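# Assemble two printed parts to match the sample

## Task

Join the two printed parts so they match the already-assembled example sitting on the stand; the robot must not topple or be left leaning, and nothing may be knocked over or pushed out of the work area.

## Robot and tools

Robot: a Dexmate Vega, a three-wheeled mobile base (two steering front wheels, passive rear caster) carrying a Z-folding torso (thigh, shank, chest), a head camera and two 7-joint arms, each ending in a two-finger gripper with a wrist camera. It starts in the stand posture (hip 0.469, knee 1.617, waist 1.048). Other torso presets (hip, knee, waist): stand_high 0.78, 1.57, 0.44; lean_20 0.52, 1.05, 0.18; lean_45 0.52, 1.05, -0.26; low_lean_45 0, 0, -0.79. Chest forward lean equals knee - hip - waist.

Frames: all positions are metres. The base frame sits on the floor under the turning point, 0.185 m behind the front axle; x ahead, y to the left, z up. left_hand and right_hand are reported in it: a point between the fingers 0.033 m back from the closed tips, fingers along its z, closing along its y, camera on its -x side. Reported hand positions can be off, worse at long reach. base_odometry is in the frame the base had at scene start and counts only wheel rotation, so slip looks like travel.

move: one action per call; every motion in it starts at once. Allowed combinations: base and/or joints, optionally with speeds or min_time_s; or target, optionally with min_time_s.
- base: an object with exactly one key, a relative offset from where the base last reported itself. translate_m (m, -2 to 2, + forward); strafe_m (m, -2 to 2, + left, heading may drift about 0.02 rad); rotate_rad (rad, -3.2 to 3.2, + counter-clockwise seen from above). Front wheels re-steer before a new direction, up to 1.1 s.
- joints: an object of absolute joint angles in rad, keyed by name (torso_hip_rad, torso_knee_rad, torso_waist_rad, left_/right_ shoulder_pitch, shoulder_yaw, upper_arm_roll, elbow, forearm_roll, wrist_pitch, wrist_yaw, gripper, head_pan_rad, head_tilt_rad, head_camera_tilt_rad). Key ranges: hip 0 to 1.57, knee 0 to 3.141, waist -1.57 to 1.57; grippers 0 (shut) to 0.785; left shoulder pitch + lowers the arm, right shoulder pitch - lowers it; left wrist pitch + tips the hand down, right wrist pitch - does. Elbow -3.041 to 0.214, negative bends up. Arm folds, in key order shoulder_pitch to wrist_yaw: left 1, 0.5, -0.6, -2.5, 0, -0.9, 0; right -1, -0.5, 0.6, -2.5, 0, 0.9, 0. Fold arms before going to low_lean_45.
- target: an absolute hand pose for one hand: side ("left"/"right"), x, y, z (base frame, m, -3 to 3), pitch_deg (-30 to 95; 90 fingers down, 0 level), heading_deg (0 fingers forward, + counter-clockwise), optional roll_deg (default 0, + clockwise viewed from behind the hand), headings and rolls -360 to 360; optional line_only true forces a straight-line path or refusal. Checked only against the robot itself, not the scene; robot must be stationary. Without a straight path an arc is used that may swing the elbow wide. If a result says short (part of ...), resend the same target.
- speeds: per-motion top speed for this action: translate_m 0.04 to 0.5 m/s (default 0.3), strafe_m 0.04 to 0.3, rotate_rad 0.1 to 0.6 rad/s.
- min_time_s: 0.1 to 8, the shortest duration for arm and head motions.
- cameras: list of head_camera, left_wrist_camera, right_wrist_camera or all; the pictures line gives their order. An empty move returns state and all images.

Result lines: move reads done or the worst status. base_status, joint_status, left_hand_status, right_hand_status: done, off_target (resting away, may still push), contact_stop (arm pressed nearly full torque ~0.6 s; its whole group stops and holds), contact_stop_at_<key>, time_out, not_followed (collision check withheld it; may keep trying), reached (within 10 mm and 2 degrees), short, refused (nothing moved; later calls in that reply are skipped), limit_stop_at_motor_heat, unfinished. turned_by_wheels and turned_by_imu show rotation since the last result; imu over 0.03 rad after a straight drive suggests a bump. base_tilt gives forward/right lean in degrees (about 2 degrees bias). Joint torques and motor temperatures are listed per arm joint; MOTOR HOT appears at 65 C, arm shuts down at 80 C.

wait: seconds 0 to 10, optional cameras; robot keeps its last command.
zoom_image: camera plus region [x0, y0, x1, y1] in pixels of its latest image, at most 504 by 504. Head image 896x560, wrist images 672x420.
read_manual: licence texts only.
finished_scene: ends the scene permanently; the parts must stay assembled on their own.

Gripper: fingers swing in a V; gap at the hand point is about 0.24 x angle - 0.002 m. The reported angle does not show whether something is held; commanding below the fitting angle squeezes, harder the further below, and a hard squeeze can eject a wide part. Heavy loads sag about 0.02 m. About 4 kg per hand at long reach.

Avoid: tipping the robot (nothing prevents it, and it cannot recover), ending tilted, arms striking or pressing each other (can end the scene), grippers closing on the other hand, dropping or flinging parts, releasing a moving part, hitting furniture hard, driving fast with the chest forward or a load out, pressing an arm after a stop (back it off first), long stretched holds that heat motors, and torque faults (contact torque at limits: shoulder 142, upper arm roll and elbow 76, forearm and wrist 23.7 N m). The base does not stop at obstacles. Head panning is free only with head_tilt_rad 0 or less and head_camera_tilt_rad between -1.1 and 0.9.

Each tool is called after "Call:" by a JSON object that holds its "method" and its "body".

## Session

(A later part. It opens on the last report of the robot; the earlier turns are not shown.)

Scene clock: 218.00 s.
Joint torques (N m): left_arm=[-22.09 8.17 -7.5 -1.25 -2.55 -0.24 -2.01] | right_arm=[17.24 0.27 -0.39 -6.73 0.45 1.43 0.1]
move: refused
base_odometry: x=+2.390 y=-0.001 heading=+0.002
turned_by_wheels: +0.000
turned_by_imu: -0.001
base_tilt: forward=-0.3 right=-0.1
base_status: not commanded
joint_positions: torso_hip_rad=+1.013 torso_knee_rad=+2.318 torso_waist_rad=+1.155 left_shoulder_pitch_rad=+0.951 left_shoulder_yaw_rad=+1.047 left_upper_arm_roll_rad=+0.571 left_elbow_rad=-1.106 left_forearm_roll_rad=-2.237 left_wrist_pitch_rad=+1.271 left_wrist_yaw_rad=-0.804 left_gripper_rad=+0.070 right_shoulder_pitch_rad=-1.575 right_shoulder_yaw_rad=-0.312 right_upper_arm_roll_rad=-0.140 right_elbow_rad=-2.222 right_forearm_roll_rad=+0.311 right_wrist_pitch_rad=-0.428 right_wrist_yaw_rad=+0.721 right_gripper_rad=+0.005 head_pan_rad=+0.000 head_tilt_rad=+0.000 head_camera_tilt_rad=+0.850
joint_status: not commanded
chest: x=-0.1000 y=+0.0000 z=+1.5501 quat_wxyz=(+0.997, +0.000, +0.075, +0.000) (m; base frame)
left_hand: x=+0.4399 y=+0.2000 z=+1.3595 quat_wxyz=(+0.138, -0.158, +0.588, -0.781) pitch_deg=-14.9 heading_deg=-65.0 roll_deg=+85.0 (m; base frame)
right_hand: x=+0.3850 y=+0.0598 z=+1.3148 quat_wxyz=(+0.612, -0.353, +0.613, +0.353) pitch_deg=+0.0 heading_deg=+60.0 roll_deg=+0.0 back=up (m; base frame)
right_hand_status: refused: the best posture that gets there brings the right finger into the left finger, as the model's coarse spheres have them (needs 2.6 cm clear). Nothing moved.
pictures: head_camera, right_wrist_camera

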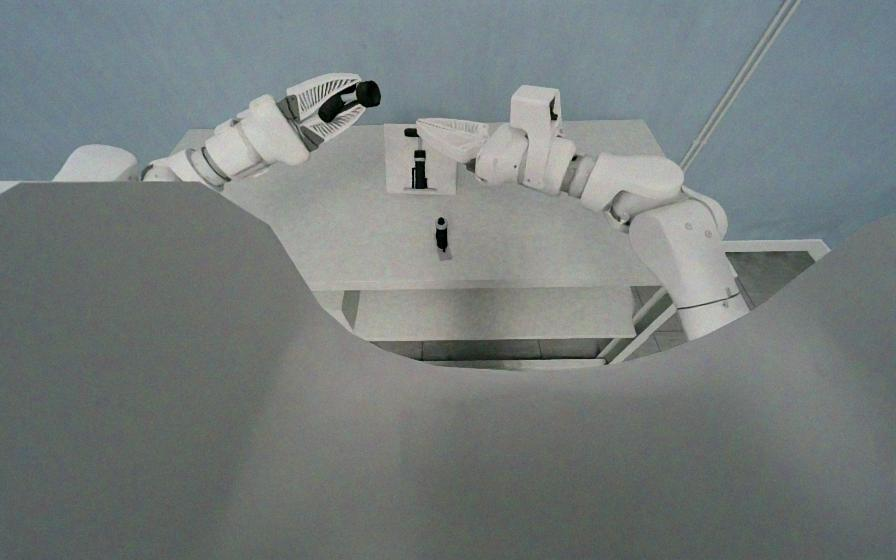

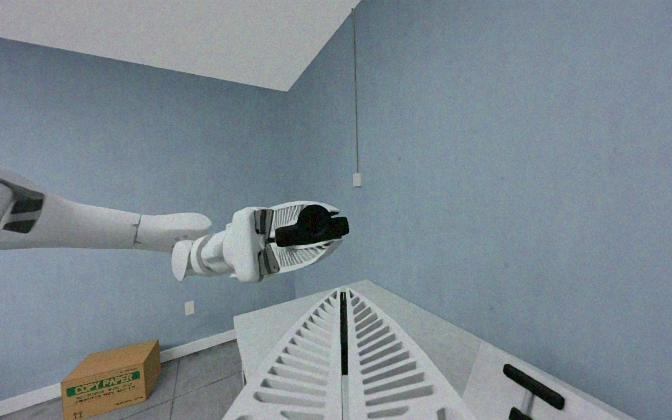

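Call:
{"method": "move", "body": {"target": {"side": "right", "x": 0.40, "y": -0.22, "z": 1.20, "pitch_deg": 20, "heading_deg": 30, "roll_deg": 0}, "min_time_s": 3, "cameras": []}}

Call:
{"method": "move", "body": {"target": {"side": "left", "x": 0.34, "y": 0.16, "z": 1.42, "pitch_deg": -15, "heading_deg": -85, "roll_deg": -105, "line_only": true}, "min_time_s": 5, "cameras": ["left_wrist_camera", "head_camera", "right_wrist_camera"]}}

Scene clock: 228.07 s.
Joint torques (N m): left_arm=[-22.08 7.05 -7.76 -0.41 -2.61 -1.08 -1.81] | right_arm=[-0.29 -6.95 8.39 -4.34 0.51 1.12 -0.22]
move: done
base_odometry: x=+2.390 y=-0.001 heading=+0.002
turned_by_wheels: +0.000
turned_by_imu: -0.002
base_tilt: forward=-0.4 right=+0.0
base_status: not commanded
joint_positions: torso_hip_rad=+1.013 torso_knee_rad=+2.318 torso_waist_rad=+1.155 left_shoulder_pitch_rad=+0.951 left_shoulder_yaw_rad=+1.047 left_upper_arm_roll_rad=+0.571 left_elbow_rad=-1.106 left_forearm_roll_rad=-2.237 left_wrist_pitch_rad=+1.271 left_wrist_yaw_rad=-0.804 left_gripper_rad=+0.070 right_shoulder_pitch_rad=-1.909 right_shoulder_yaw_rad=-0.375 right_upper_arm_roll_rad=+0.349 right_elbow_rad=-2.352 right_forearm_roll_rad=+0.316 right_wrist_pitch_rad=-0.649 right_wrist_yaw_rad=+0.594 right_gripper_rad=+0.005 head_pan_rad=+0.000 head_tilt_rad=+0.000 head_camera_tilt_rad=+0.850
joint_status: not commanded
chest: x=-0.1000 y=+0.0000 z=+1.5501 quat_wxyz=(+0.997, +0.000, +0.075, +0.000) (m; base frame)
left_hand: x=+0.4399 y=+0.2000 z=+1.3595 quat_wxyz=(+0.138, -0.158, +0.588, -0.781) pitch_deg=-14.9 heading_deg=-65.0 roll_deg=+85.0 (m; base frame)
right_hand: x=+0.4001 y=-0.2164 z=+1.2012 quat_wxyz=(+0.555, -0.214, +0.790, +0.151) pitch_deg=+19.8 heading_deg=+30.4 roll_deg=+0.1 back=up (m; base frame)
right_hand_status: reached (straight line, planned for 3.0 s): 4 mm and 0.4 deg off.
pictures: none
No camera images: "cameras" was empty.

Scene clock: 228.37 s.
Joint torques (N m): left_arm=[-22.27 8.2 -7.52 -1.78 -2.55 0.74 -1.44] | right_arm=[0.64 -6.3 8.09 -4.37 -0.03 1.12 -0.22]
move: refused
base_odometry: x=+2.390 y=-0.001 heading=+0.002
turned_by_wheels: +0.000
turned_by_imu: +0.000
base_tilt: forward=-0.4 right=+0.1
base_status: not commanded
joint_positions: torso_hip_rad=+1.013 torso_knee_rad=+2.318 torso_waist_rad=+1.155 left_shoulder_pitch_rad=+0.951 left_shoulder_yaw_rad=+1.047 left_upper_arm_roll_rad=+0.571 left_elbow_rad=-1.106 left_forearm_roll_rad=-2.237 left_wrist_pitch_rad=+1.271 left_wrist_yaw_rad=-0.804 left_gripper_rad=+0.070 right_shoulder_pitch_rad=-1.910 right_shoulder_yaw_rad=-0.375 right_upper_arm_roll_rad=+0.351 right_elbow_rad=-2.352 right_forearm_roll_rad=+0.316 right_wrist_pitch_rad=-0.650 right_wrist_yaw_rad=+0.594 right_gripper_rad=+0.005 head_pan_rad=+0.000 head_tilt_rad=+0.000 head_camera_tilt_rad=+0.850
joint_status: not commanded
chest: x=-0.1000 y=+0.0000 z=+1.5501 quat_wxyz=(+0.997, +0.000, +0.075, +0.000) (m; base frame)
left_hand: x=+0.4399 y=+0.2000 z=+1.3595 quat_wxyz=(+0.138, -0.158, +0.588, -0.781) pitch_deg=-14.9 heading_deg=-65.0 roll_deg=+85.0 (m; base frame)
left_hand_status: refused: no posture of the arm gets there (left_wrist_pitch_rad and left_wrist_yaw_rad at their limits): the closest leaves the hand 0.4 cm and 1 deg from the pose. Nothing moved. At pitch 0 a posture exists at this place; the way there is not checked.
right_hand: x=+0.4001 y=-0.2180 z=+1.2006 quat_wxyz=(+0.555, -0.213, +0.790, +0.150) pitch_deg=+19.9 heading_deg=+30.2 roll_deg=+0.1 back=up (m; base frame)
pictures: head_camera, left_wrist_camera, right_wrist_camera

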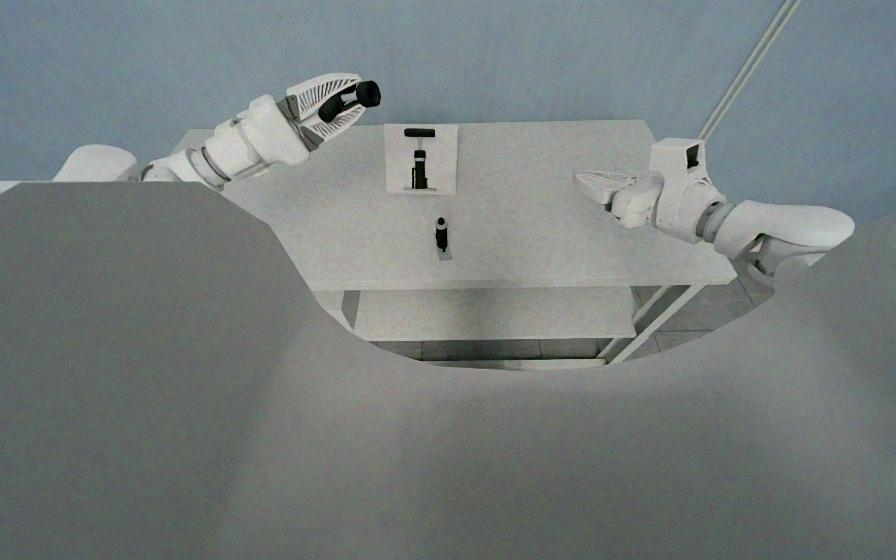

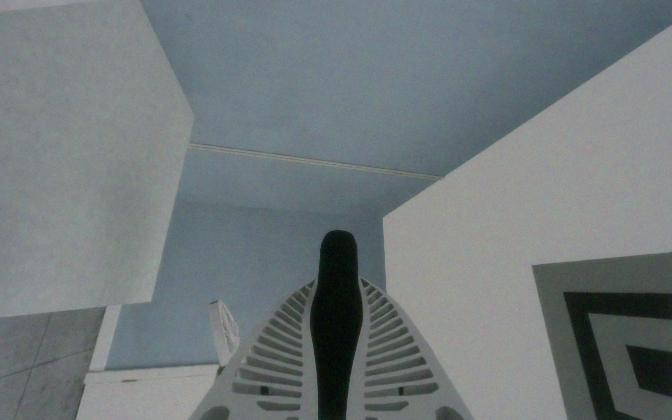

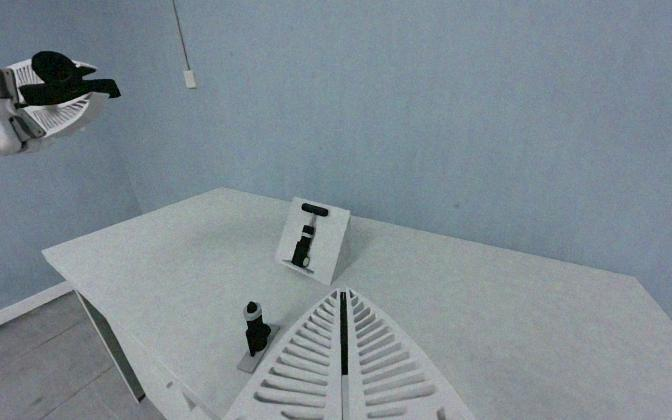

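Call:
{"method": "move", "body": {"target": {"side": "left", "x": 0.35, "y": 0.17, "z": 1.42, "pitch_deg": -10, "heading_deg": -82, "roll_deg": -105, "line_only": true}, "min_time_s": 5, "cameras": ["left_wrist_camera", "head_camera", "right_wrist_camera"]}}

Scene clock: 235.03 s.
Joint torques (N m): left_arm=[-23.42 -1.62 -6.02 0.99 -1.49 0.23 -1.99] | right_arm=[-1.89 -5.02 8.97 -5.06 0.31 1.26 -0.02]
move: done
base_odometry: x=+2.390 y=-0.001 heading=+0.002
turned_by_wheels: +0.000
turned_by_imu: -0.002
base_tilt: forward=-0.3 right=+0.3
base_status: not commanded
joint_positions: torso_hip_rad=+1.013 torso_knee_rad=+2.318 torso_waist_rad=+1.155 left_shoulder_pitch_rad=-0.142 left_shoulder_yaw_rad=+1.290 left_upper_arm_roll_rad=+2.003 left_elbow_rad=-1.339 left_forearm_roll_rad=-2.284 left_wrist_pitch_rad=+1.366 left_wrist_yaw_rad=-1.184 left_gripper_rad=+0.070 right_shoulder_pitch_rad=-1.911 right_shoulder_yaw_rad=-0.375 right_upper_arm_roll_rad=+0.354 right_elbow_rad=-2.352 right_forearm_roll_rad=+0.315 right_wrist_pitch_rad=-0.652 right_wrist_yaw_rad=+0.593 right_gripper_rad=+0.005 head_pan_rad=+0.000 head_tilt_rad=+0.000 head_camera_tilt_rad=+0.850
joint_status: not commanded
chest: x=-0.1000 y=+0.0000 z=+1.5501 quat_wxyz=(+0.997, +0.000, +0.075, +0.000) (m; base frame)
left_hand: x=+0.3502 y=+0.1699 z=+1.4195 quat_wxyz=(-0.046, -0.128, +0.630, -0.764) pitch_deg=-10.0 heading_deg=-82.0 roll_deg=+75.0 back=down (m; base frame)
left_hand_status: reached (straight line, planned for 5.0 s): 1 mm and 0.1 deg off.
right_hand: x=+0.4000 y=-0.2198 z=+1.2000 quat_wxyz=(+0.554, -0.212, +0.791, +0.149) pitch_deg=+20.0 heading_deg=+30.0 roll_deg=+0.0 back=up (m; base frame)
pictures: head_camera, left_wrist_camera, right_wrist_camera

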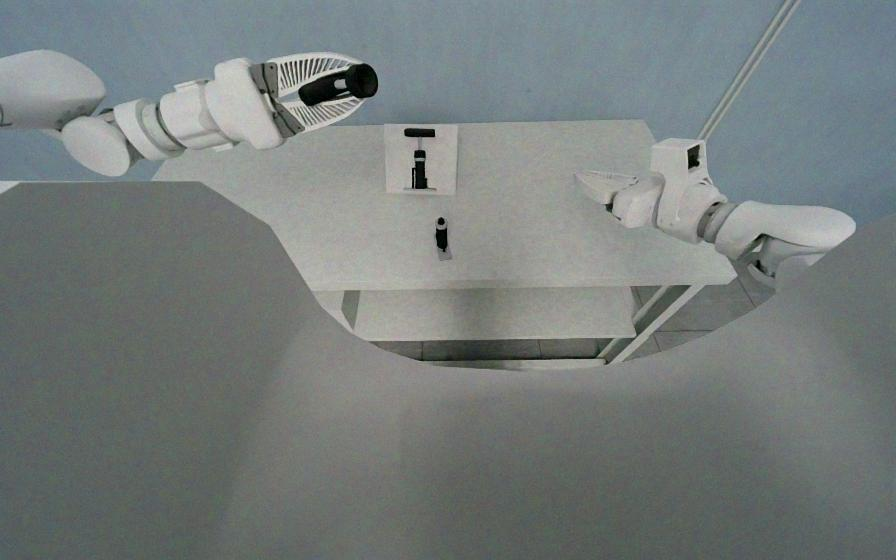

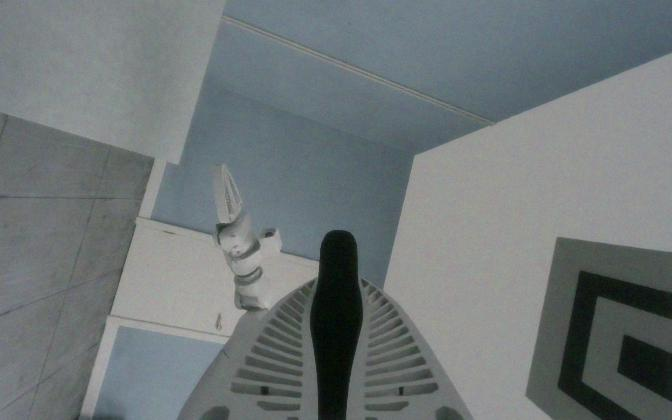

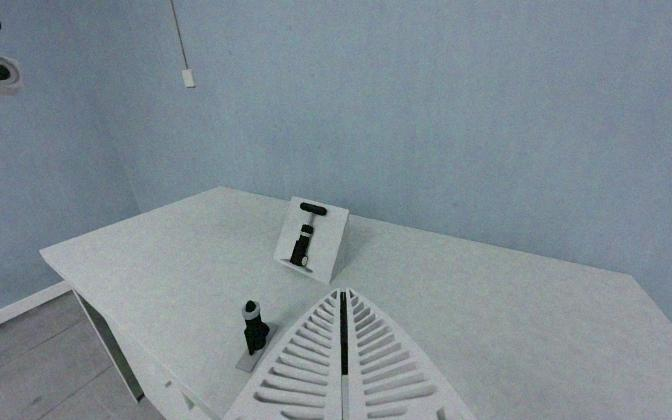

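Call:
{"method": "zoom_image", "body": {"camera": "head_camera", "region": [290, 45, 400, 125]}}

Call:
{"method": "zoom_image", "body": {"camera": "head_camera", "region": [335, 55, 390, 105]}}

Scaled by 4.582 from the camera's 896x560 image, which has a finer 960x600 frame.

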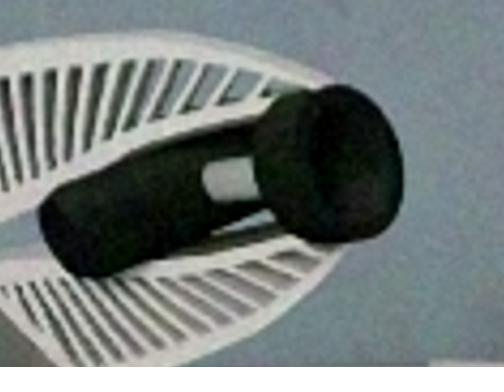

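Scaled by 9.164 from the camera's 896x560 image, which has a finer 960x600 frame.

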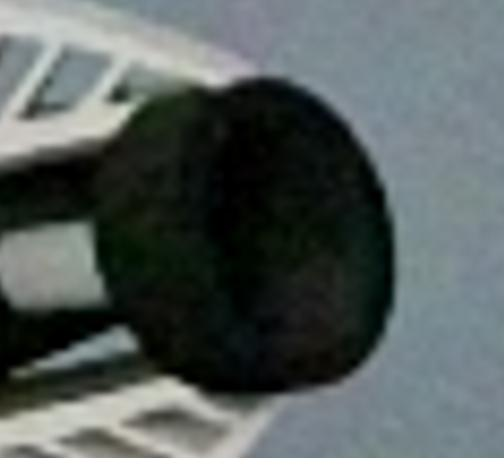

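Call:
{"method": "zoom_image", "body": {"camera": "head_camera", "region": [344, 60, 384, 102]}}

Scaled by 12.000 from the camera's 896x560 image, which has a finer 960x600 frame.

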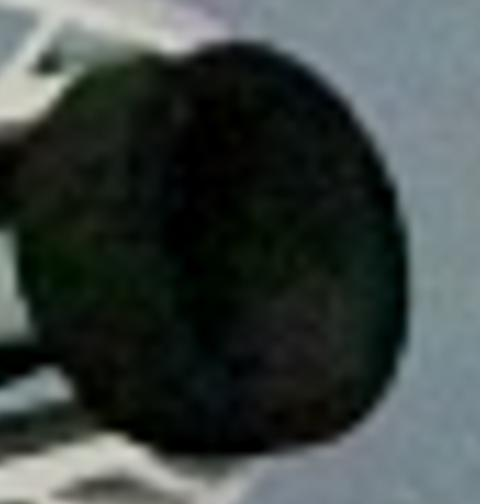

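Call:
{"method": "move", "body": {"target": {"side": "left", "x": 0.24, "y": 0.16, "z": 1.5, "pitch_deg": -10, "heading_deg": -82, "roll_deg": -105, "line_only": true}, "min_time_s": 3, "cameras": ["head_camera"]}}

Scene clock: 238.13 s.
Joint torques (N m): left_arm=[-22.64 -2.88 -5.63 0.57 -1.24 0.66 -1.58] | right_arm=[-0.61 -5.48 8.43 -4.88 0.24 1.73 -0.21]
move: refused
base_odometry: x=+2.390 y=-0.001 heading=+0.002
turned_by_wheels: +0.000
turned_by_imu: -0.001
base_tilt: forward=-0.3 right=+0.1
base_status: not commanded
joint_positions: torso_hip_rad=+1.013 torso_knee_rad=+2.318 torso_waist_rad=+1.155 left_shoulder_pitch_rad=-0.146 left_shoulder_yaw_rad=+1.290 left_upper_arm_roll_rad=+2.008 left_elbow_rad=-1.339 left_forearm_roll_rad=-2.283 left_wrist_pitch_rad=+1.366 left_wrist_yaw_rad=-1.185 left_gripper_rad=+0.070 right_shoulder_pitch_rad=-1.911 right_shoulder_yaw_rad=-0.375 right_upper_arm_roll_rad=+0.354 right_elbow_rad=-2.352 right_forearm_roll_rad=+0.315 right_wrist_pitch_rad=-0.652 right_wrist_yaw_rad=+0.593 right_gripper_rad=+0.005 head_pan_rad=+0.000 head_tilt_rad=+0.000 head_camera_tilt_rad=+0.850
joint_status: not commanded
chest: x=-0.1000 y=+0.0000 z=+1.5501 quat_wxyz=(+0.997, +0.000, +0.075, +0.000) (m; base frame)
left_hand: x=+0.3500 y=+0.1701 z=+1.4196 quat_wxyz=(-0.047, -0.128, +0.630, -0.764) pitch_deg=-10.0 heading_deg=-82.0 roll_deg=+75.0 back=down (m; base frame)
left_hand_status: refused: you asked line_only, and the move would not run on a straight line (no straight line was possible) but on a checked arc of 7.8 s: over the whole arc the hand travels 0.41 m to end 0.14 m from its start, up to 0.14 m off the straight line; left_upper_arm_roll_rad turns most, 2.39 rad; on the way or at its end the hand turns up to 180 deg from its attitude at the start. Nothing moved.
right_hand: x=+0.4000 y=-0.2198 z=+1.2000 quat_wxyz=(+0.554, -0.212, +0.791, +0.149) pitch_deg=+20.0 heading_deg=+30.0 roll_deg=+0.0 back=up (m; base frame)
pictures: head_camera

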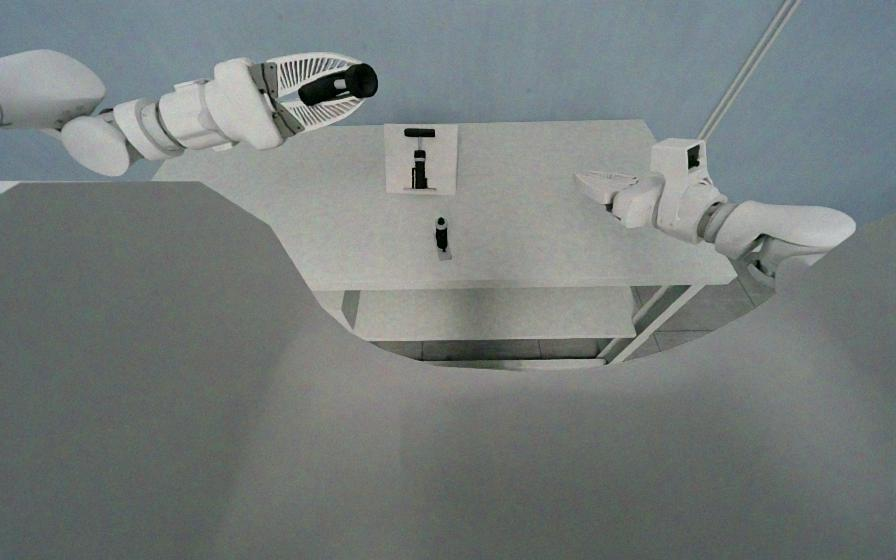

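Call:
{"method": "zoom_image", "body": {"camera": "head_camera", "region": [344, 60, 384, 102]}}

Scaled by 12.000 from the camera's 896x560 image, which has a finer 960x600 frame.

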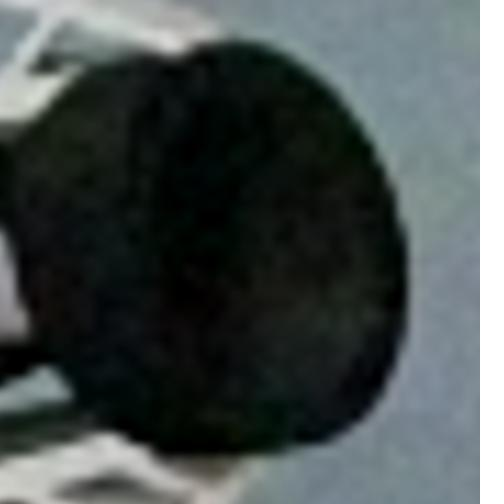

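Call:
{"method": "move", "body": {"target": {"side": "right", "x": 0.30, "y": 0.03, "z": 1.385, "pitch_deg": 16, "heading_deg": 80, "roll_deg": 0}, "min_time_s": 3, "cameras": ["head_camera", "right_wrist_camera"]}}

Scene clock: 244.23 s.
Joint torques (N m): left_arm=[-20.78 -5.05 -6.47 0.38 -1.76 0.74 -1.55] | right_arm=[18.84 -3.68 2.99 -1.71 0.79 0.78 -0.11]
move: done
base_odometry: x=+2.390 y=-0.001 heading=+0.002
turned_by_wheels: +0.000
turned_by_imu: -0.002
base_tilt: forward=-0.3 right=+0.3
base_status: not commanded
joint_positions: torso_hip_rad=+1.013 torso_knee_rad=+2.318 torso_waist_rad=+1.155 left_shoulder_pitch_rad=-0.146 left_shoulder_yaw_rad=+1.290 left_upper_arm_roll_rad=+2.008 left_elbow_rad=-1.339 left_forearm_roll_rad=-2.283 left_wrist_pitch_rad=+1.366 left_wrist_yaw_rad=-1.185 left_gripper_rad=+0.070 right_shoulder_pitch_rad=-1.245 right_shoulder_yaw_rad=-0.645 right_upper_arm_roll_rad=+0.019 right_elbow_rad=-2.417 right_forearm_roll_rad=+0.666 right_wrist_pitch_rad=-0.982 right_wrist_yaw_rad=+0.972 right_gripper_rad=+0.005 head_pan_rad=+0.000 head_tilt_rad=+0.000 head_camera_tilt_rad=+0.850
joint_status: not commanded
chest: x=-0.1000 y=+0.0000 z=+1.5501 quat_wxyz=(+0.997, +0.000, +0.075, +0.000) (m; base frame)
left_hand: x=+0.3500 y=+0.1701 z=+1.4196 quat_wxyz=(-0.047, -0.128, +0.630, -0.764) pitch_deg=-10.0 heading_deg=-82.0 roll_deg=+75.0 back=down (m; base frame)
right_hand: x=+0.3006 y=+0.0291 z=+1.3843 quat_wxyz=(+0.462, -0.512, +0.613, +0.386) pitch_deg=+16.0 heading_deg=+79.8 roll_deg=+0.0 back=up (m; base frame)
right_hand_status: reached (straight line, planned for 3.0 s): 1 mm and 0.2 deg off.
pictures: head_camera, right_wrist_camera

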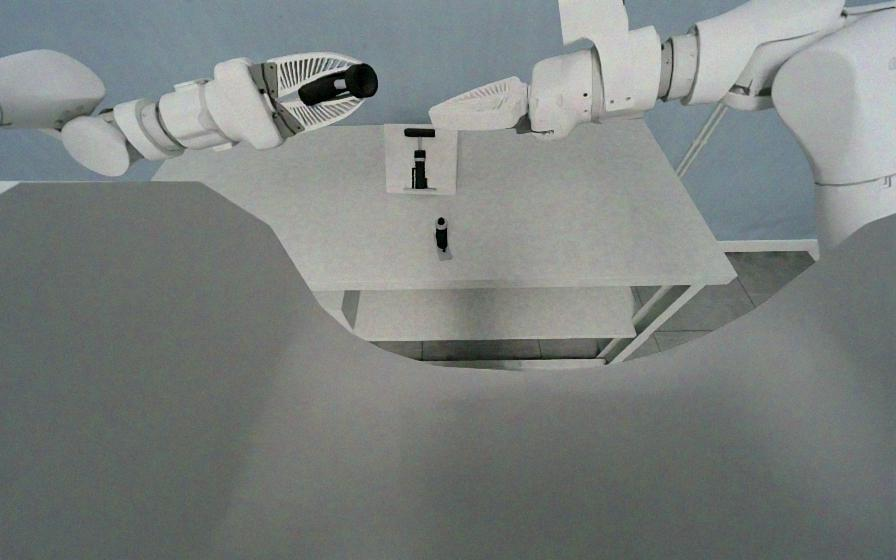

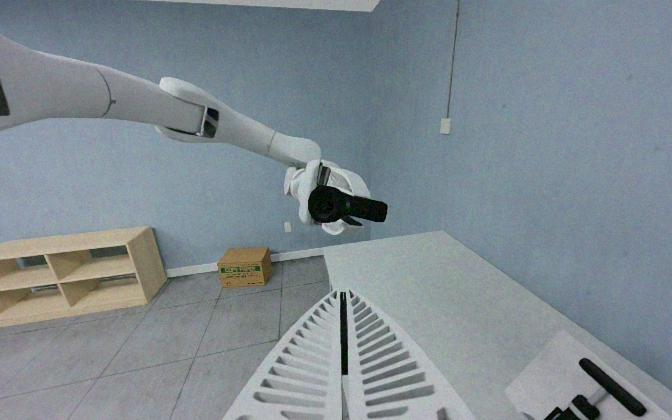

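Call:
{"method": "zoom_image", "body": {"camera": "right_wrist_camera", "region": [295, 175, 355, 235]}}

Scaled by 8.400 from the camera's 672x420 image, which has a finer 960x600 frame.

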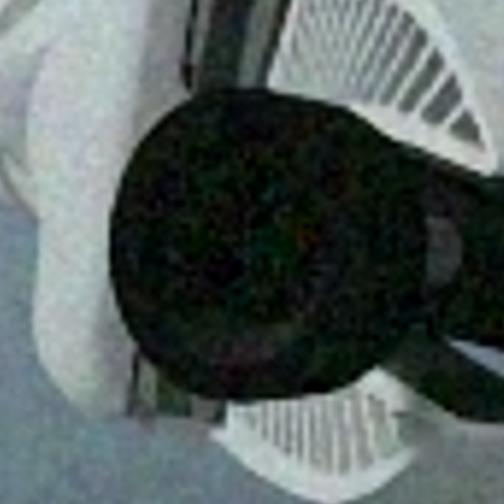

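Call:
{"method": "move", "body": {"target": {"side": "right", "x": 0.30, "y": 0.068, "z": 1.385, "pitch_deg": 16, "heading_deg": 80, "roll_deg": 0, "line_only": true}, "min_time_s": 2, "cameras": ["head_camera", "right_wrist_camera"]}}

Call:
{"method": "zoom_image", "body": {"camera": "right_wrist_camera", "region": [290, 150, 360, 230]}}

Scene clock: 245.27 s.
Joint torques (N m): left_arm=[-22.73 -2.28 -6.45 0.67 -1.32 0.63 -1.78] | right_arm=[17.57 -4.69 3.35 -1.96 0.35 0.72 0.18]
move: refused
base_odometry: x=+2.390 y=-0.001 heading=+0.002
turned_by_wheels: +0.000
turned_by_imu: +0.000
base_tilt: forward=-0.2 right=+0.2
base_status: not commanded
joint_positions: torso_hip_rad=+1.013 torso_knee_rad=+2.318 torso_waist_rad=+1.155 left_shoulder_pitch_rad=-0.146 left_shoulder_yaw_rad=+1.290 left_upper_arm_roll_rad=+2.008 left_elbow_rad=-1.339 left_forearm_roll_rad=-2.283 left_wrist_pitch_rad=+1.366 left_wrist_yaw_rad=-1.185 left_gripper_rad=+0.070 right_shoulder_pitch_rad=-1.241 right_shoulder_yaw_rad=-0.645 right_upper_arm_roll_rad=+0.017 right_elbow_rad=-2.417 right_forearm_roll_rad=+0.667 right_wrist_pitch_rad=-0.983 right_wrist_yaw_rad=+0.973 right_gripper_rad=+0.005 head_pan_rad=+0.000 head_tilt_rad=+0.000 head_camera_tilt_rad=+0.850
joint_status: not commanded
chest: x=-0.1000 y=+0.0000 z=+1.5501 quat_wxyz=(+0.997, +0.000, +0.075, +0.000) (m; base frame)
left_hand: x=+0.3500 y=+0.1701 z=+1.4196 quat_wxyz=(-0.047, -0.128, +0.630, -0.764) pitch_deg=-10.0 heading_deg=-82.0 roll_deg=+75.0 back=down (m; base frame)
right_hand: x=+0.3001 y=+0.0298 z=+1.3849 quat_wxyz=(+0.461, -0.513, +0.612, +0.387) pitch_deg=+16.0 heading_deg=+80.0 roll_deg=+0.0 back=up (m; base frame)
right_hand_status: refused: the best posture that gets there brings the right finger within 2.4 cm of the left finger (limit 2.6). Nothing moved.
pictures: head_camera, right_wrist_camera

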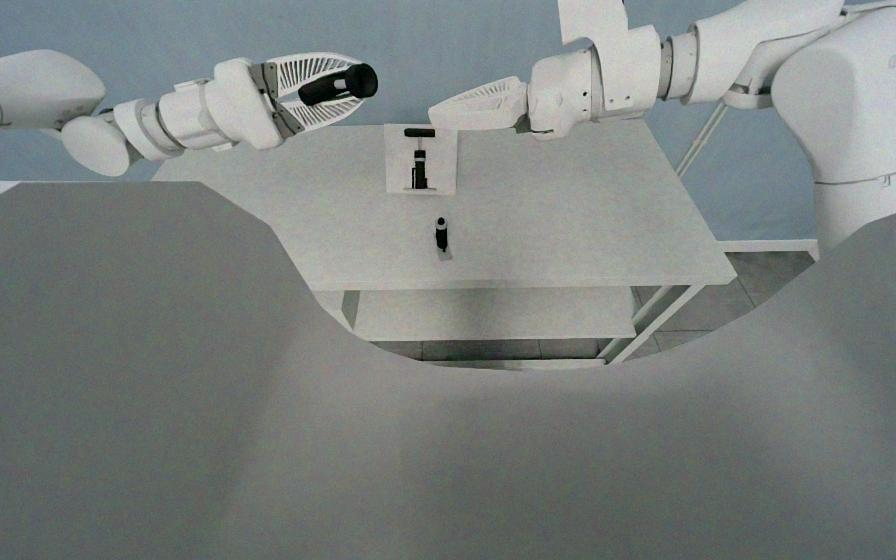

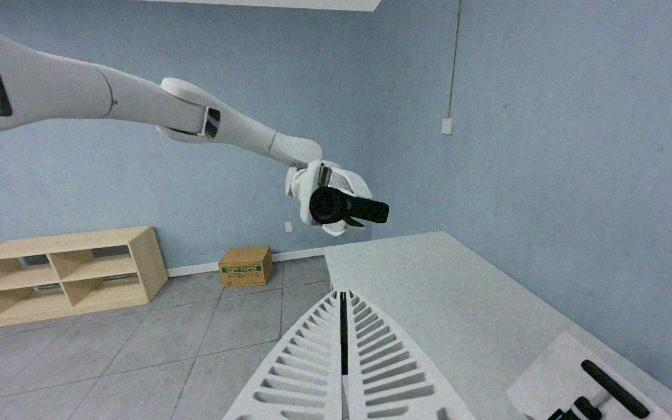

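Scaled by 6.300 from the camera's 672x420 image, which has a finer 960x600 frame.

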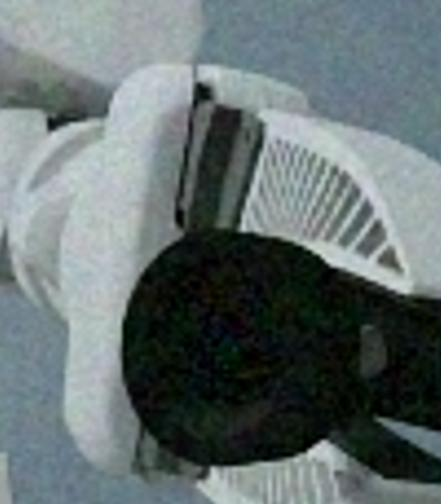

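Call:
{"method": "zoom_image", "body": {"camera": "right_wrist_camera", "region": [303, 182, 347, 228]}}

Scaled by 10.957 from the camera's 672x420 image, which has a finer 960x600 frame.

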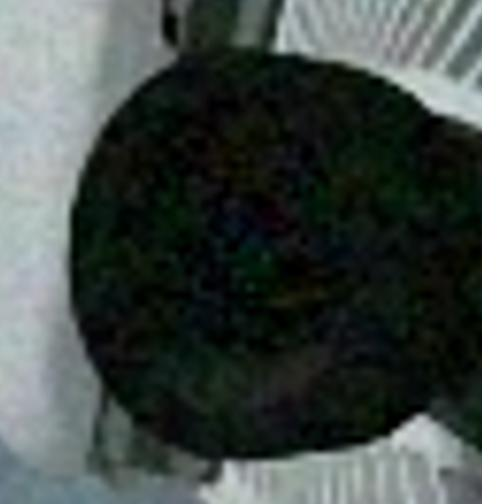

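Call:
{"method": "move", "body": {"target": {"side": "right", "x": 0.40, "y": 0.055, "z": 1.06, "pitch_deg": 55, "heading_deg": 0, "roll_deg": 0}, "min_time_s": 3, "cameras": ["head_camera", "right_wrist_camera"]}}

Scene clock: 249.20 s.
Joint torques (N m): left_arm=[-22.27 -3.39 -6.55 0.01 -1.63 0.56 -1.87] | right_arm=[18.04 -4.63 2.77 -0.76 0.65 1.78 0.34]
move: refused
base_odometry: x=+2.390 y=-0.001 heading=+0.002
turned_by_wheels: +0.000
turned_by_imu: -0.001
base_tilt: forward=-0.4 right=+0.2
base_status: not commanded
joint_positions: torso_hip_rad=+1.013 torso_knee_rad=+2.318 torso_waist_rad=+1.155 left_shoulder_pitch_rad=-0.146 left_shoulder_yaw_rad=+1.290 left_upper_arm_roll_rad=+2.008 left_elbow_rad=-1.339 left_forearm_roll_rad=-2.283 left_wrist_pitch_rad=+1.366 left_wrist_yaw_rad=-1.185 left_gripper_rad=+0.070 right_shoulder_pitch_rad=-1.240 right_shoulder_yaw_rad=-0.645 right_upper_arm_roll_rad=+0.016 right_elbow_rad=-2.417 right_forearm_roll_rad=+0.667 right_wrist_pitch_rad=-0.983 right_wrist_yaw_rad=+0.973 right_gripper_rad=+0.005 head_pan_rad=+0.000 head_tilt_rad=+0.000 head_camera_tilt_rad=+0.850
joint_status: not commanded
chest: x=-0.1000 y=+0.0000 z=+1.5501 quat_wxyz=(+0.997, +0.000, +0.075, +0.000) (m; base frame)
left_hand: x=+0.3500 y=+0.1701 z=+1.4196 quat_wxyz=(-0.047, -0.128, +0.630, -0.764) pitch_deg=-10.0 heading_deg=-82.0 roll_deg=+75.0 back=down (m; base frame)
right_hand: x=+0.3000 y=+0.0299 z=+1.3849 quat_wxyz=(+0.461, -0.513, +0.612, +0.387) pitch_deg=+16.0 heading_deg=+80.0 roll_deg=+0.0 back=up (m; base frame)
right_hand_status: refused: neither the straight line nor an arc passes: along the straight line the arm gets 56% of the way (right_wrist_pitch_rad and right_wrist_yaw_rad at their limits); the best arc brings the right finger within 1.9 cm of the left finger (limit 2.0). Nothing moved.
pictures: head_camera, right_wrist_camera

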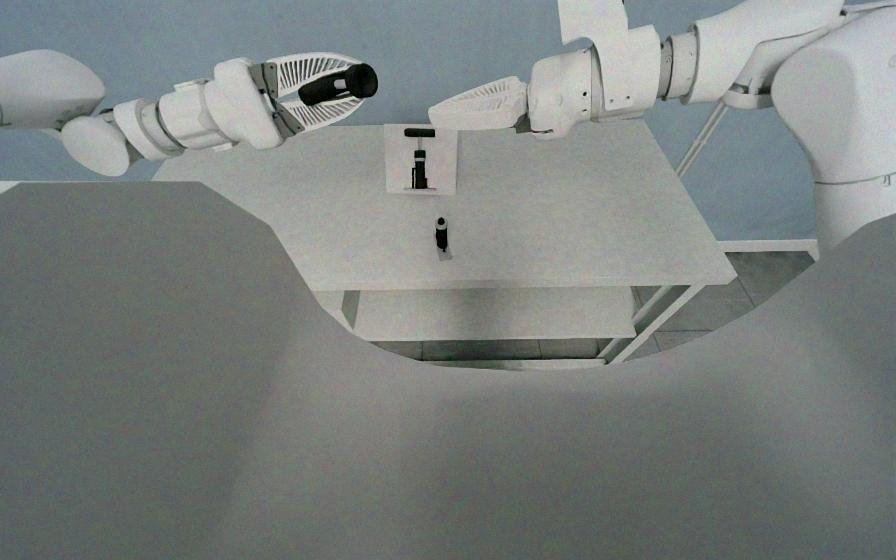

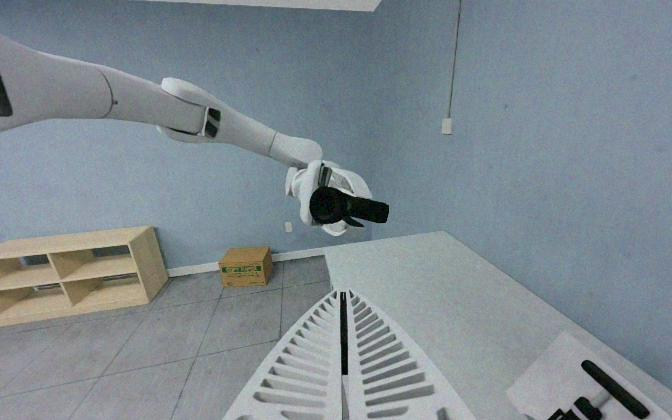

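Call:
{"method": "zoom_image", "body": {"camera": "right_wrist_camera", "region": [300, 178, 350, 230]}}

Call:
{"method": "move", "body": {"target": {"side": "right", "x": 0.38, "y": -0.12, "z": 1.2, "pitch_deg": 30, "heading_deg": 40, "roll_deg": 0}, "min_time_s": 3, "cameras": ["right_wrist_camera"]}}

Scaled by 9.692 from the camera's 672x420 image, which has a finer 960x600 frame.

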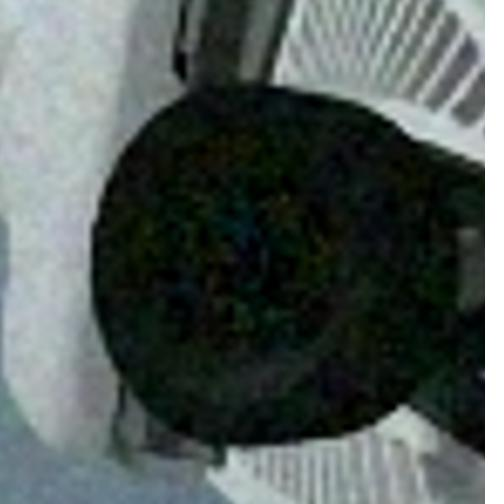

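Scene clock: 253.87 s.
Joint torques (N m): left_arm=[-22.71 -4.32 -5.86 0.32 -1.55 -0.49 -1.69] | right_arm=[2.34 -1.29 2.29 -4.22 -0.18 1.63 -0.3]
move: done
base_odometry: x=+2.390 y=-0.001 heading=+0.002
turned_by_wheels: +0.000
turned_by_imu: -0.001
base_tilt: forward=-0.4 right=+0.2
base_status: not commanded
joint_positions: torso_hip_rad=+1.013 torso_knee_rad=+2.318 torso_waist_rad=+1.155 left_shoulder_pitch_rad=-0.146 left_shoulder_yaw_rad=+1.290 left_upper_arm_roll_rad=+2.008 left_elbow_rad=-1.339 left_forearm_roll_rad=-2.283 left_wrist_pitch_rad=+1.366 left_wrist_yaw_rad=-1.185 left_gripper_rad=+0.070 right_shoulder_pitch_rad=-1.721 right_shoulder_yaw_rad=-0.540 right_upper_arm_roll_rad=+0.147 right_elbow_rad=-2.508 right_forearm_roll_rad=+0.388 right_wrist_pitch_rad=-1.044 right_wrist_yaw_rad=+0.503 right_gripper_rad=+0.005 head_pan_rad=+0.000 head_tilt_rad=+0.000 head_camera_tilt_rad=+0.850
joint_status: not commanded
chest: x=-0.1000 y=+0.0000 z=+1.5501 quat_wxyz=(+0.997, +0.000, +0.075, +0.000) (m; base frame)
left_hand: x=+0.3500 y=+0.1701 z=+1.4196 quat_wxyz=(-0.047, -0.128, +0.630, -0.764) pitch_deg=-10.0 heading_deg=-82.0 roll_deg=+75.0 back=down (m; base frame)
right_hand: x=+0.3797 y=-0.1187 z=+1.2016 quat_wxyz=(+0.470, -0.298, +0.813, +0.173) pitch_deg=+29.9 heading_deg=+40.3 roll_deg=+0.0 back=up (m; base frame)
right_hand_status: reached (straight line, planned for 3.0 s): 2 mm and 0.3 deg off.
pictures: right_wrist_camera

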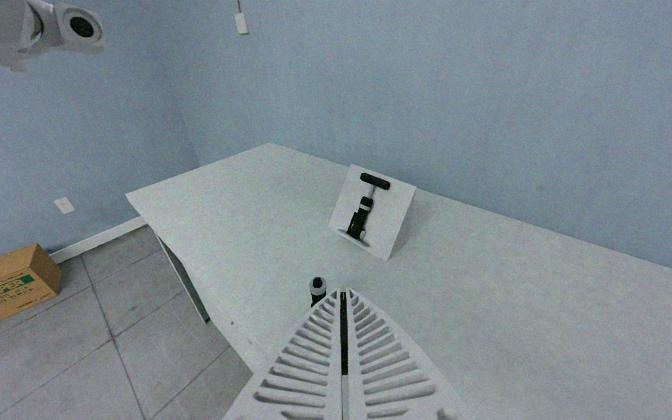

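Call:
{"method": "zoom_image", "body": {"camera": "right_wrist_camera", "region": [290, 260, 350, 320]}}

Call:
{"method": "move", "body": {"target": {"side": "right", "x": 0.40, "y": 0.03, "z": 1.06, "pitch_deg": 50, "heading_deg": 10, "roll_deg": 0}, "min_time_s": 3, "cameras": ["right_wrist_camera"]}}

Scaled by 8.400 from the camera's 672x420 image, which has a finer 960x600 frame.

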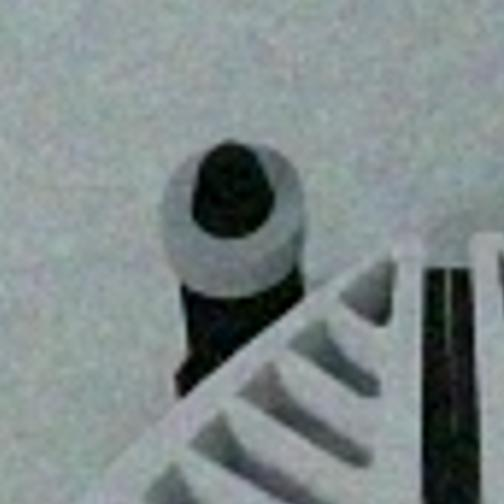

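Scene clock: 262.63 s.
Joint torques (N m): left_arm=[-22.81 -1.12 -7.32 0.2 -1.78 0.19 -1.74] | right_arm=[17.55 5.4 -2.5 -4.93 -0.07 1.04 -0.13]
move: done
base_odometry: x=+2.390 y=-0.001 heading=+0.002
turned_by_wheels: +0.000
turned_by_imu: -0.002
base_tilt: forward=-0.3 right=+0.2
base_status: not commanded
joint_positions: torso_hip_rad=+1.013 torso_knee_rad=+2.318 torso_waist_rad=+1.155 left_shoulder_pitch_rad=-0.146 left_shoulder_yaw_rad=+1.290 left_upper_arm_roll_rad=+2.008 left_elbow_rad=-1.339 left_forearm_roll_rad=-2.283 left_wrist_pitch_rad=+1.366 left_wrist_yaw_rad=-1.185 left_gripper_rad=+0.070 right_shoulder_pitch_rad=-1.366 right_shoulder_yaw_rad=-0.010 right_upper_arm_roll_rad=-0.540 right_elbow_rad=-2.008 right_forearm_roll_rad=+0.910 right_wrist_pitch_rad=-1.184 right_wrist_yaw_rad=-1.082 right_gripper_rad=+0.005 head_pan_rad=+0.000 head_tilt_rad=+0.000 head_camera_tilt_rad=+0.850
joint_status: not commanded
chest: x=-0.1000 y=+0.0000 z=+1.5501 quat_wxyz=(+0.997, +0.000, +0.075, +0.000) (m; base frame)
left_hand: x=+0.3500 y=+0.1701 z=+1.4196 quat_wxyz=(-0.047, -0.128, +0.630, -0.764) pitch_deg=-10.0 heading_deg=-82.0 roll_deg=+75.0 back=down (m; base frame)
right_hand: x=+0.4002 y=+0.0294 z=+1.0597 quat_wxyz=(+0.341, -0.082, +0.936, +0.031) pitch_deg=+50.0 heading_deg=+10.1 roll_deg=+0.2 back=up (m; base frame)
right_hand_status: reached (checked arc [the straight line was blocked; over the whole arc the hand travels 0.25 m to end 0.21 m from its start, up to 0.06 m off the straight line; right_wrist_yaw_rad turns most, 1.59 rad; on the way or at its end the hand turns up to 36 deg from its attitude at the start], planned for 5.3 s): 1 mm and 0.1 deg off.
pictures: right_wrist_camera

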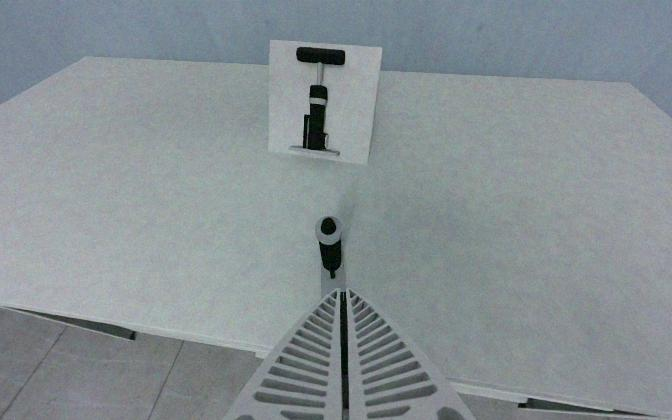

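Call:
{"method": "zoom_image", "body": {"camera": "right_wrist_camera", "region": [295, 200, 365, 290]}}

Call:
{"method": "zoom_image", "body": {"camera": "right_wrist_camera", "region": [308, 208, 348, 248]}}

Scaled by 5.600 from the camera's 672x420 image, which has a finer 960x600 frame.

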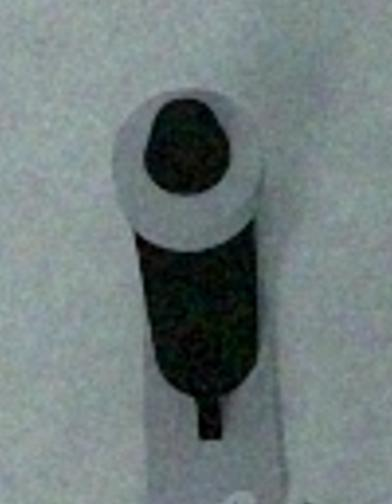

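Scaled by 12.600 from the camera's 672x420 image, which has a finer 960x600 frame.

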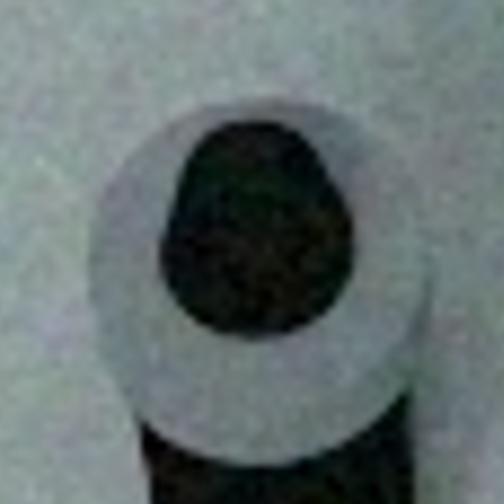

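Call:
{"method": "move", "body": {"target": {"side": "right", "x": 0.465, "y": -0.025, "z": 0.99, "pitch_deg": 50, "heading_deg": 10, "roll_deg": 0, "line_only": true}, "min_time_s": 2.5, "cameras": ["right_wrist_camera", "head_camera"]}}

Call:
{"method": "zoom_image", "body": {"camera": "right_wrist_camera", "region": [200, 160, 310, 270]}}

Scene clock: 268.40 s.
Joint torques (N m): left_arm=[-22.13 -2.67 -5.71 0.56 -1.55 0.36 -1.61] | right_arm=[21.16 0.54 -0.83 -4.33 0.18 1.35 -0.03]
move: done
base_odometry: x=+2.390 y=-0.001 heading=+0.002
turned_by_wheels: +0.000
turned_by_imu: -0.002
base_tilt: forward=-0.3 right=+0.1
base_status: not commanded
joint_positions: torso_hip_rad=+1.013 torso_knee_rad=+2.318 torso_waist_rad=+1.155 left_shoulder_pitch_rad=-0.146 left_shoulder_yaw_rad=+1.290 left_upper_arm_roll_rad=+2.008 left_elbow_rad=-1.339 left_forearm_roll_rad=-2.283 left_wrist_pitch_rad=+1.366 left_wrist_yaw_rad=-1.185 left_gripper_rad=+0.070 right_shoulder_pitch_rad=-1.240 right_shoulder_yaw_rad=-0.188 right_upper_arm_roll_rad=-0.551 right_elbow_rad=-1.742 right_forearm_roll_rad=+0.837 right_wrist_pitch_rad=-0.975 right_wrist_yaw_rad=-0.766 right_gripper_rad=+0.005 head_pan_rad=+0.000 head_tilt_rad=+0.000 head_camera_tilt_rad=+0.850
joint_status: not commanded
chest: x=-0.1000 y=+0.0000 z=+1.5501 quat_wxyz=(+0.997, +0.000, +0.075, +0.000) (m; base frame)
left_hand: x=+0.3500 y=+0.1701 z=+1.4196 quat_wxyz=(-0.047, -0.128, +0.630, -0.764) pitch_deg=-10.0 heading_deg=-82.0 roll_deg=+75.0 back=down (m; base frame)
right_hand: x=+0.4638 y=-0.0241 z=+0.9908 quat_wxyz=(+0.340, -0.082, +0.936, +0.030) pitch_deg=+50.0 heading_deg=+10.0 roll_deg=+0.0 back=up (m; base frame)
right_hand_status: reached (straight line, planned for 2.5 s): 2 mm and 0.0 deg off.
pictures: head_camera, right_wrist_camera

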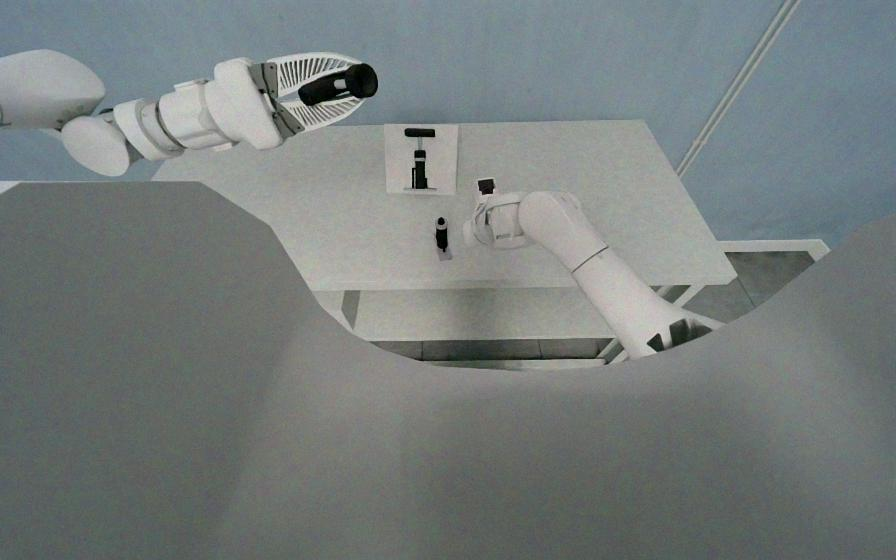

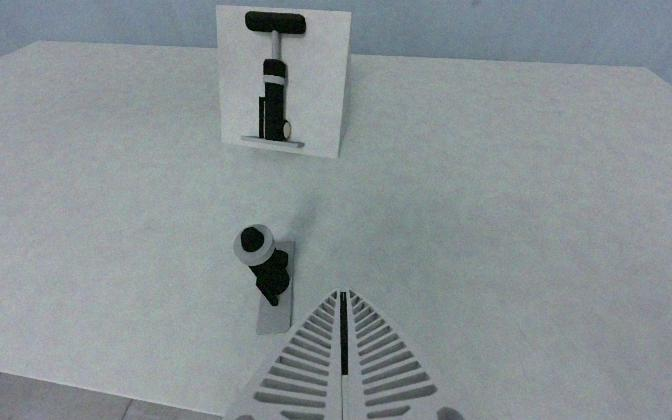

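Scaled by 4.582 from the camera's 672x420 image, which has a finer 960x600 frame.

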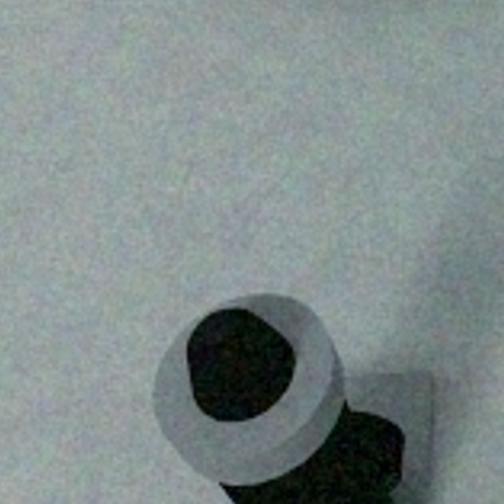

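Call:
{"method": "zoom_image", "body": {"camera": "right_wrist_camera", "region": [230, 218, 280, 268]}}

Scaled by 10.080 from the camera's 672x420 image, which has a finer 960x600 frame.

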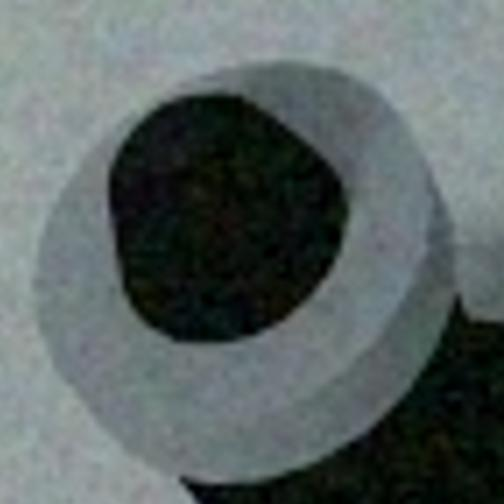

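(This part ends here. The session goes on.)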